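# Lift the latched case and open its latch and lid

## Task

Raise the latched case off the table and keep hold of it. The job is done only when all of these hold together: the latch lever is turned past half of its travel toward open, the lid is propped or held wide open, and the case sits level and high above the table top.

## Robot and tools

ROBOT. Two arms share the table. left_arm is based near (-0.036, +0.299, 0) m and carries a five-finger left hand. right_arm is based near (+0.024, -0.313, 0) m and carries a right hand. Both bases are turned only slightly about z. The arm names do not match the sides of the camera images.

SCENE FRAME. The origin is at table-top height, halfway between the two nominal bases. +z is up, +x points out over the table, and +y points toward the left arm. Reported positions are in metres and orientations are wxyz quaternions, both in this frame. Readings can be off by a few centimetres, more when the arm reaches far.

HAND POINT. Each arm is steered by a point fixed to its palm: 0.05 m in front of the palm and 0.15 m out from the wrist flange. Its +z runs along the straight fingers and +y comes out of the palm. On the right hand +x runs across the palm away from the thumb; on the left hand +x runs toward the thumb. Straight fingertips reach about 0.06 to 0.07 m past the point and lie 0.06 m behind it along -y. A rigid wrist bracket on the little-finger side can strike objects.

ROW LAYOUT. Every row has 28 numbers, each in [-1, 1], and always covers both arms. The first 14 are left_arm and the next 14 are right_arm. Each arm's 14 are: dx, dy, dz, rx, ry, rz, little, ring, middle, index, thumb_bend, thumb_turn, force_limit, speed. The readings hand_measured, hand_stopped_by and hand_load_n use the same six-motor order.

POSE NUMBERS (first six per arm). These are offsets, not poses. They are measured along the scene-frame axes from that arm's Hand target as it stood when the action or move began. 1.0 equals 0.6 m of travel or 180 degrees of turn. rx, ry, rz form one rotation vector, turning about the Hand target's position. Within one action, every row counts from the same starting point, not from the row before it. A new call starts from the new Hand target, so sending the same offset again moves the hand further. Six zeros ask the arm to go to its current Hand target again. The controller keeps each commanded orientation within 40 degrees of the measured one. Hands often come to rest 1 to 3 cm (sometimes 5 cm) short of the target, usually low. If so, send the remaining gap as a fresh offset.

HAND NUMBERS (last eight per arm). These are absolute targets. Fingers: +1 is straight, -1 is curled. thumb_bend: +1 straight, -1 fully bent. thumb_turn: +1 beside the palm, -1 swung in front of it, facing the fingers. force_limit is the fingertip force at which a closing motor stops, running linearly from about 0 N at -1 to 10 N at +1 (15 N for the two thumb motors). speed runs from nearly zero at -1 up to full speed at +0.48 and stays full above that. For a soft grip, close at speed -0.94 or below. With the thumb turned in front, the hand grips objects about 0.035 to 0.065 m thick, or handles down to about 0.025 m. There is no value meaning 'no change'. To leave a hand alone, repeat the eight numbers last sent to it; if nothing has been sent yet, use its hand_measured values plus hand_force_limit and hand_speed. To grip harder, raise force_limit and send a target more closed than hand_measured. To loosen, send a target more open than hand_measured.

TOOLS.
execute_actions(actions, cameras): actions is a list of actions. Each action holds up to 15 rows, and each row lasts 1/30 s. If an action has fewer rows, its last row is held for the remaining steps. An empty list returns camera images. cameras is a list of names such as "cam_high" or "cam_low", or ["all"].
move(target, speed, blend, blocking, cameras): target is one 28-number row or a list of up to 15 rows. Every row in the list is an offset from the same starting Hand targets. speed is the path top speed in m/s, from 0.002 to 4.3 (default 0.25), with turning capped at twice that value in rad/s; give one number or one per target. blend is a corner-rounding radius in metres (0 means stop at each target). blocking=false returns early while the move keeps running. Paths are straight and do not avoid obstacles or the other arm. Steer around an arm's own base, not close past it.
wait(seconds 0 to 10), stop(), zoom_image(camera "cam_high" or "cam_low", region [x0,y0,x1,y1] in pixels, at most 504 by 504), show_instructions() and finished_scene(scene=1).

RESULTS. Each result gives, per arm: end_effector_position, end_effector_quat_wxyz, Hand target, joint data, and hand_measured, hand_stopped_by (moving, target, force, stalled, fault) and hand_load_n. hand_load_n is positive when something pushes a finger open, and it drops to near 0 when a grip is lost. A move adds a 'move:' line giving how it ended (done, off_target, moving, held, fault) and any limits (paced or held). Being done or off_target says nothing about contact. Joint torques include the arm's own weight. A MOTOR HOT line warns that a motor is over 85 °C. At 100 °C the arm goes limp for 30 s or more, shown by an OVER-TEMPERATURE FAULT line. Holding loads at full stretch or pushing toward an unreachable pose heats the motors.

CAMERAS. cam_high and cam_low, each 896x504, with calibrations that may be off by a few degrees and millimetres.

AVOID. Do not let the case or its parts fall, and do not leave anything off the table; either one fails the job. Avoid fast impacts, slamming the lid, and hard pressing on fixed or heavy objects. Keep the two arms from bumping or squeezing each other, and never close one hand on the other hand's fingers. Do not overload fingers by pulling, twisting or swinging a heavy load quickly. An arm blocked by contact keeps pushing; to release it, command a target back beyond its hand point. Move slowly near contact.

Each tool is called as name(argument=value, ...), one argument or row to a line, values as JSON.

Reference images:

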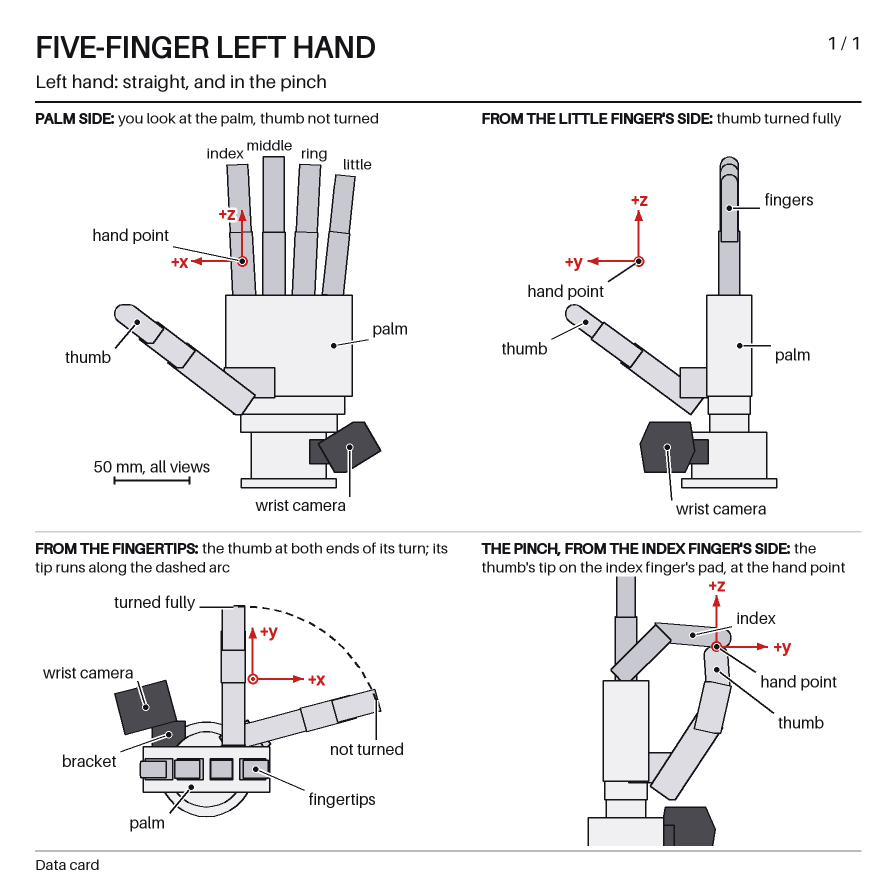

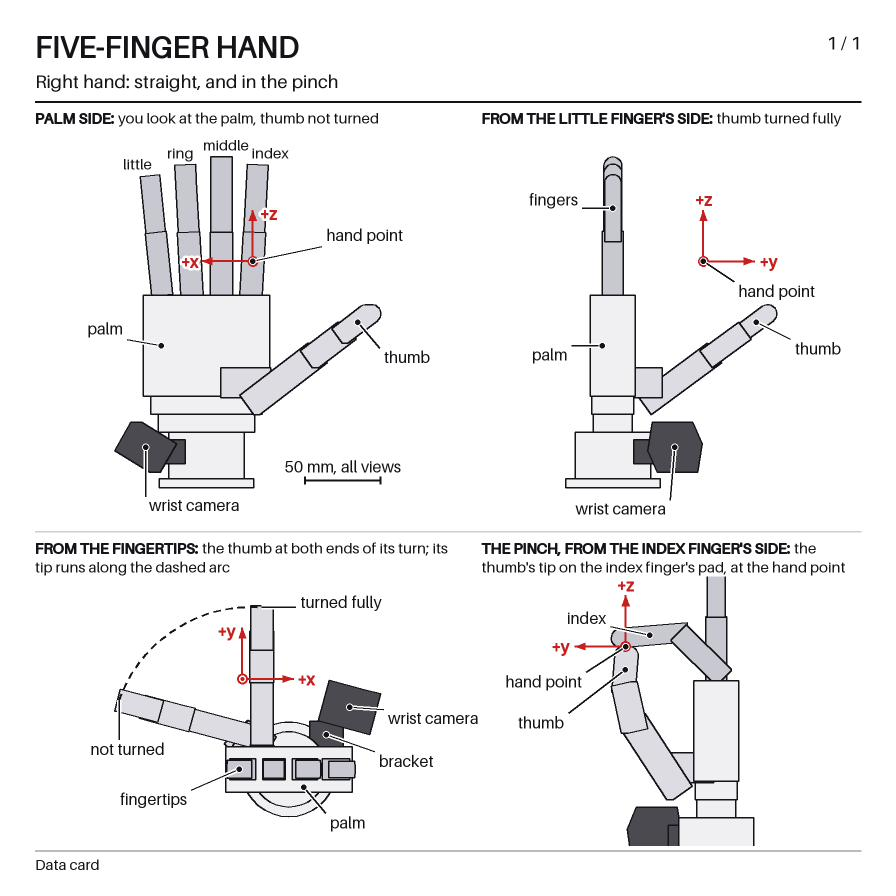

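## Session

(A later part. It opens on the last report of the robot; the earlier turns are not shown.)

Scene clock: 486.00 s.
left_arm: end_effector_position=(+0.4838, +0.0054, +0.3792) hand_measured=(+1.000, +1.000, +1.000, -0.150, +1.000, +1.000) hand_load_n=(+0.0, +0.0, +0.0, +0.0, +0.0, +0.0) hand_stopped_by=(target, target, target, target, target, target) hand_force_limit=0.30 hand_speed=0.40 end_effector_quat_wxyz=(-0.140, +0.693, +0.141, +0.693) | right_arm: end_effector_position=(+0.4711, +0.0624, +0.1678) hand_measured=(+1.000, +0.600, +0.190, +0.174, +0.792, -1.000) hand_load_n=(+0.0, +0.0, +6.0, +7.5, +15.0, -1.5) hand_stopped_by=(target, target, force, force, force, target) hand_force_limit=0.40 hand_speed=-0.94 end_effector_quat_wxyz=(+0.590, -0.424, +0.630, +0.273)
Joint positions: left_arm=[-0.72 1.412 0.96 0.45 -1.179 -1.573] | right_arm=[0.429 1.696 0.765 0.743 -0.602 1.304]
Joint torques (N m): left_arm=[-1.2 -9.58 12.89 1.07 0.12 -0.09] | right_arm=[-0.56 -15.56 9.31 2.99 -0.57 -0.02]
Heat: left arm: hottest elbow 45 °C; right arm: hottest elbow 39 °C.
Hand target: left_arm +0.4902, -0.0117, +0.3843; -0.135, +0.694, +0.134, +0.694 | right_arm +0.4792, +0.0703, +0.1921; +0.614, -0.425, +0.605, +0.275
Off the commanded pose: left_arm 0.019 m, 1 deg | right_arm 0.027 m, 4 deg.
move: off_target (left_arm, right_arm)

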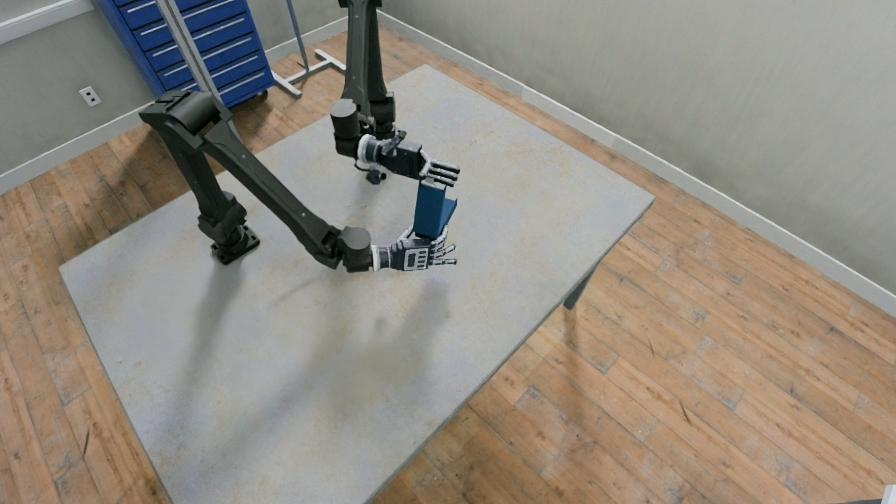

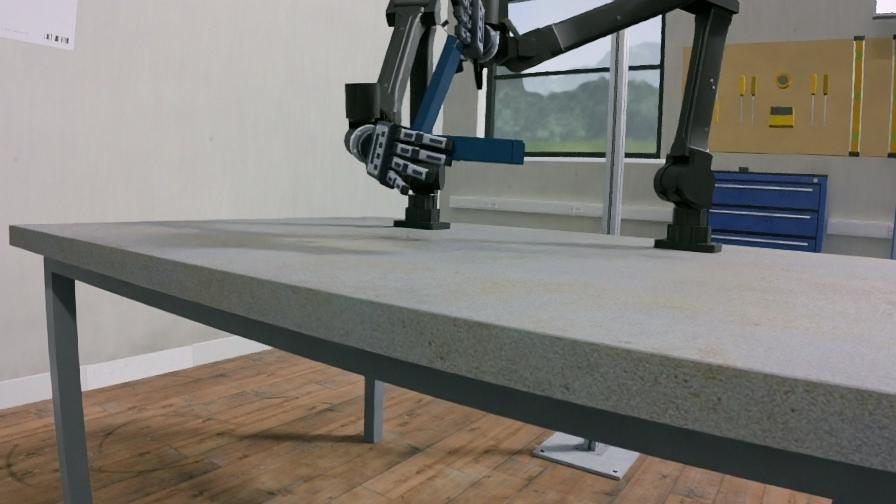

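move(
  target=[
    [0,0,-0.005,0,0,0,1,1,1,-0.15,1,1,0.3,0.4,0,0,0,0.0231,0.0096,0,1,0.6,-0.7,-0.6,0.6,-1,0.4,-0.94],
  ],
  speed=0.04,
  cameras=["all"],
)

zoom_image(
  camera="cam_low",
  region=[400, 0, 560, 180],
)

zoom_image(
  camera="cam_high",
  region=[390, 120, 510, 270],
)

Scene clock: 488.20 s.
left_arm: end_effector_position=(+0.4841, +0.0052, +0.3784) hand_measured=(+1.000, +1.000, +1.000, -0.150, +1.000, +1.000) hand_load_n=(+0.5, +0.0, +0.0, +0.0, +0.0, +0.0) hand_stopped_by=(target, target, target, target, target, target) hand_force_limit=0.30 hand_speed=0.40 end_effector_quat_wxyz=(-0.141, +0.693, +0.140, +0.693) | right_arm: end_effector_position=(+0.4744, +0.0638, +0.1702) hand_measured=(+1.000, +0.600, +0.190, +0.174, +0.792, -1.000) hand_load_n=(+0.0, +0.0, +6.0, +6.5, +15.5, -3.5) hand_stopped_by=(target, target, force, force, force, target) hand_force_limit=0.40 hand_speed=-0.94 end_effector_quat_wxyz=(+0.601, -0.400, +0.625, +0.297)
Joint positions: left_arm=[-0.72 1.413 0.961 0.449 -1.18 -1.573] | right_arm=[0.429 1.742 0.765 0.852 -0.611 1.388]
Joint torques (N m): left_arm=[-1.08 -9.35 12.57 1.4 0.15 -0.09] | right_arm=[-0.44 -16.03 8.27 3.03 -0.41 0.1]
Heat: left arm: hottest elbow 45 °C; right arm: hottest elbow 39 °C.
Hand target: left_arm +0.4902, -0.0117, +0.3814; -0.135, +0.694, +0.134, +0.694 | right_arm +0.4791, +0.0703, +0.1922; +0.620, -0.398, +0.604, +0.303
Off the commanded pose: left_arm 0.018 m, 1 deg | right_arm 0.023 m, 3 deg.
move: off_target (left_arm, right_arm)

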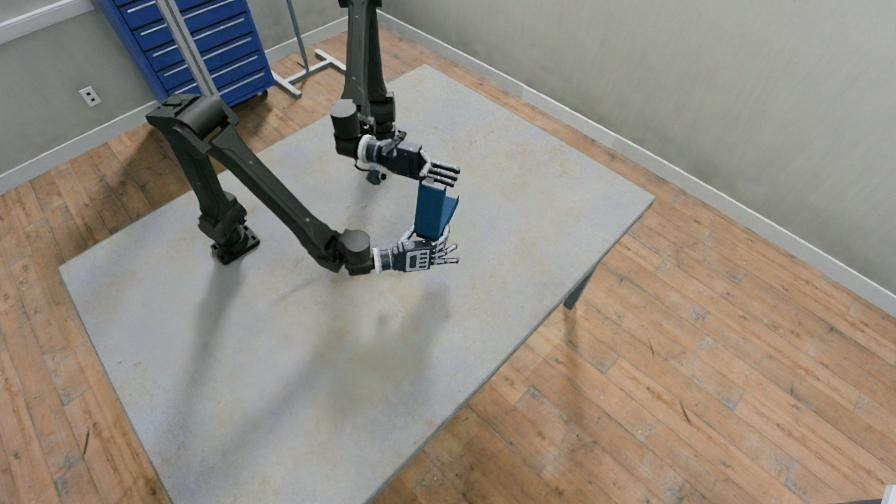

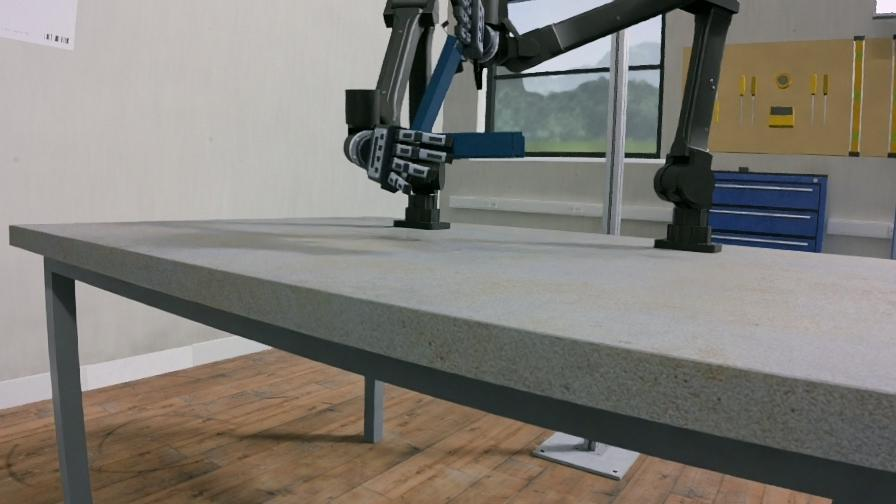

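Scaled by 2.800 from the camera's 896x504 image, which has a finer 1280x720 frame.

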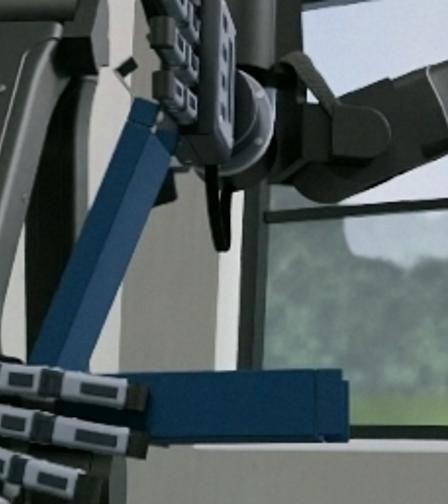

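Scaled by 3.360 from the camera's 896x504 image, which has a finer 1280x720 frame.

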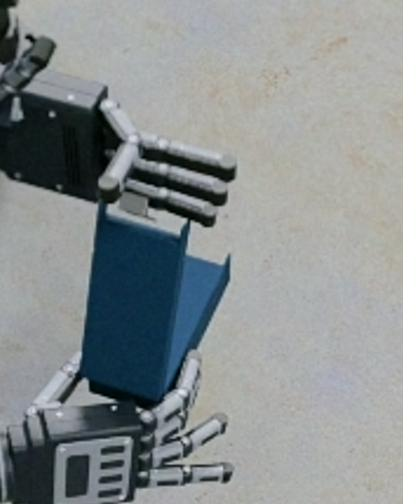

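zoom_image(
  camera="cam_low",
  region=[440, 110, 540, 180],
)

zoom_image(
  camera="cam_high",
  region=[410, 165, 470, 245],
)

Scaled by 5.040 from the camera's 896x504 image, which has a finer 1280x720 frame.

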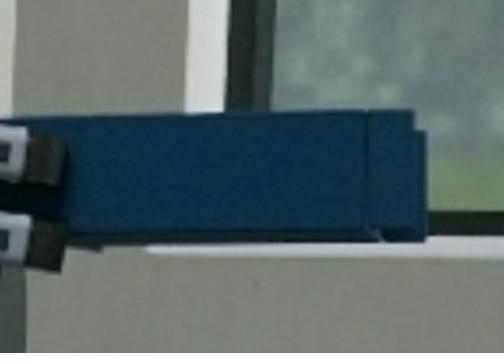

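Scaled by 6.300 from the camera's 896x504 image, which has a finer 1280x720 frame.

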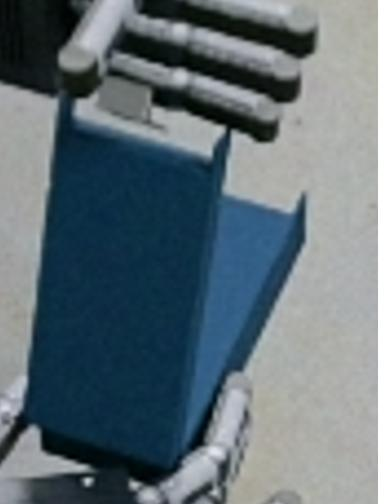

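wait(
  seconds=1,
  cameras=["cam_low"],
)

zoom_image(
  camera="cam_low",
  region=[430, 0, 510, 80],
)

Scene clock: 489.93 s.
left_arm: end_effector_position=(+0.4841, +0.0052, +0.3784) hand_measured=(+1.000, +1.000, +1.000, -0.150, +1.000, +1.000) hand_load_n=(+0.0, +0.0, +0.0, +0.0, +0.0, +0.0) hand_stopped_by=(target, target, target, target, target, target) hand_force_limit=0.30 hand_speed=0.40 end_effector_quat_wxyz=(-0.141, +0.693, +0.140, +0.693) | right_arm: end_effector_position=(+0.4744, +0.0638, +0.1702) hand_measured=(+1.000, +0.600, +0.190, +0.174, +0.792, -1.000) hand_load_n=(+0.0, +0.0, +6.5, +6.5, +15.0, -3.5) hand_stopped_by=(target, target, force, force, force, target) hand_force_limit=0.40 hand_speed=-0.94 end_effector_quat_wxyz=(+0.601, -0.400, +0.625, +0.297)
Joint positions: left_arm=[-0.72 1.413 0.961 0.449 -1.18 -1.573] | right_arm=[0.429 1.742 0.765 0.852 -0.611 1.389]
Joint torques (N m): left_arm=[-1.08 -9.23 12.55 1.42 0.15 -0.1] | right_arm=[-0.44 -16.09 8.27 3.04 -0.41 0.1]
Heat: left arm: hottest elbow 45 °C; right arm: hottest elbow 39 °C.
Hand target: left_arm +0.4902, -0.0117, +0.3814; -0.135, +0.694, +0.134, +0.694 | right_arm +0.4791, +0.0703, +0.1922; +0.620, -0.398, +0.604, +0.303
Off the commanded pose: left_arm 0.018 m, 1 deg | right_arm 0.023 m, 3 deg.
wait: 1.00 s; at rest from the start
Images, in order (width x height): cam_low 896x504.

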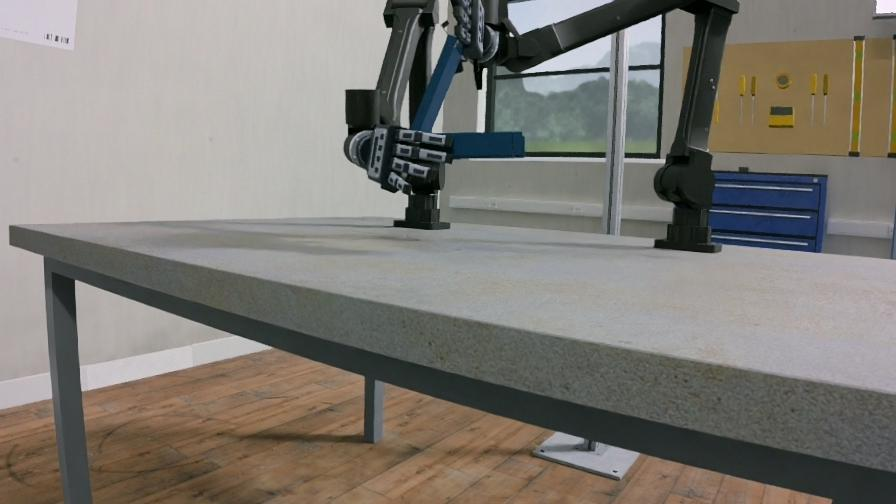

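Scaled by 6.300 from the camera's 896x504 image, which has a finer 1280x720 frame.

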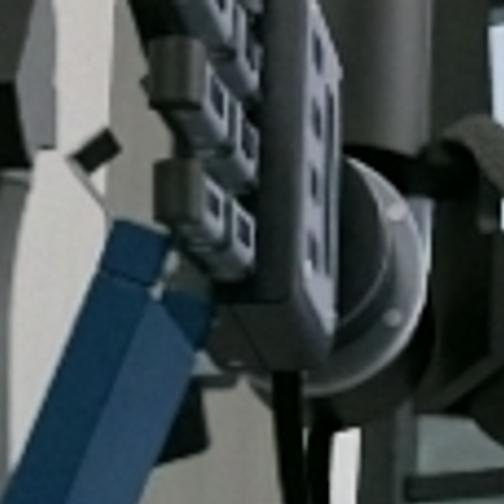

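finished_scene(
)

The scene is finished: the task was done.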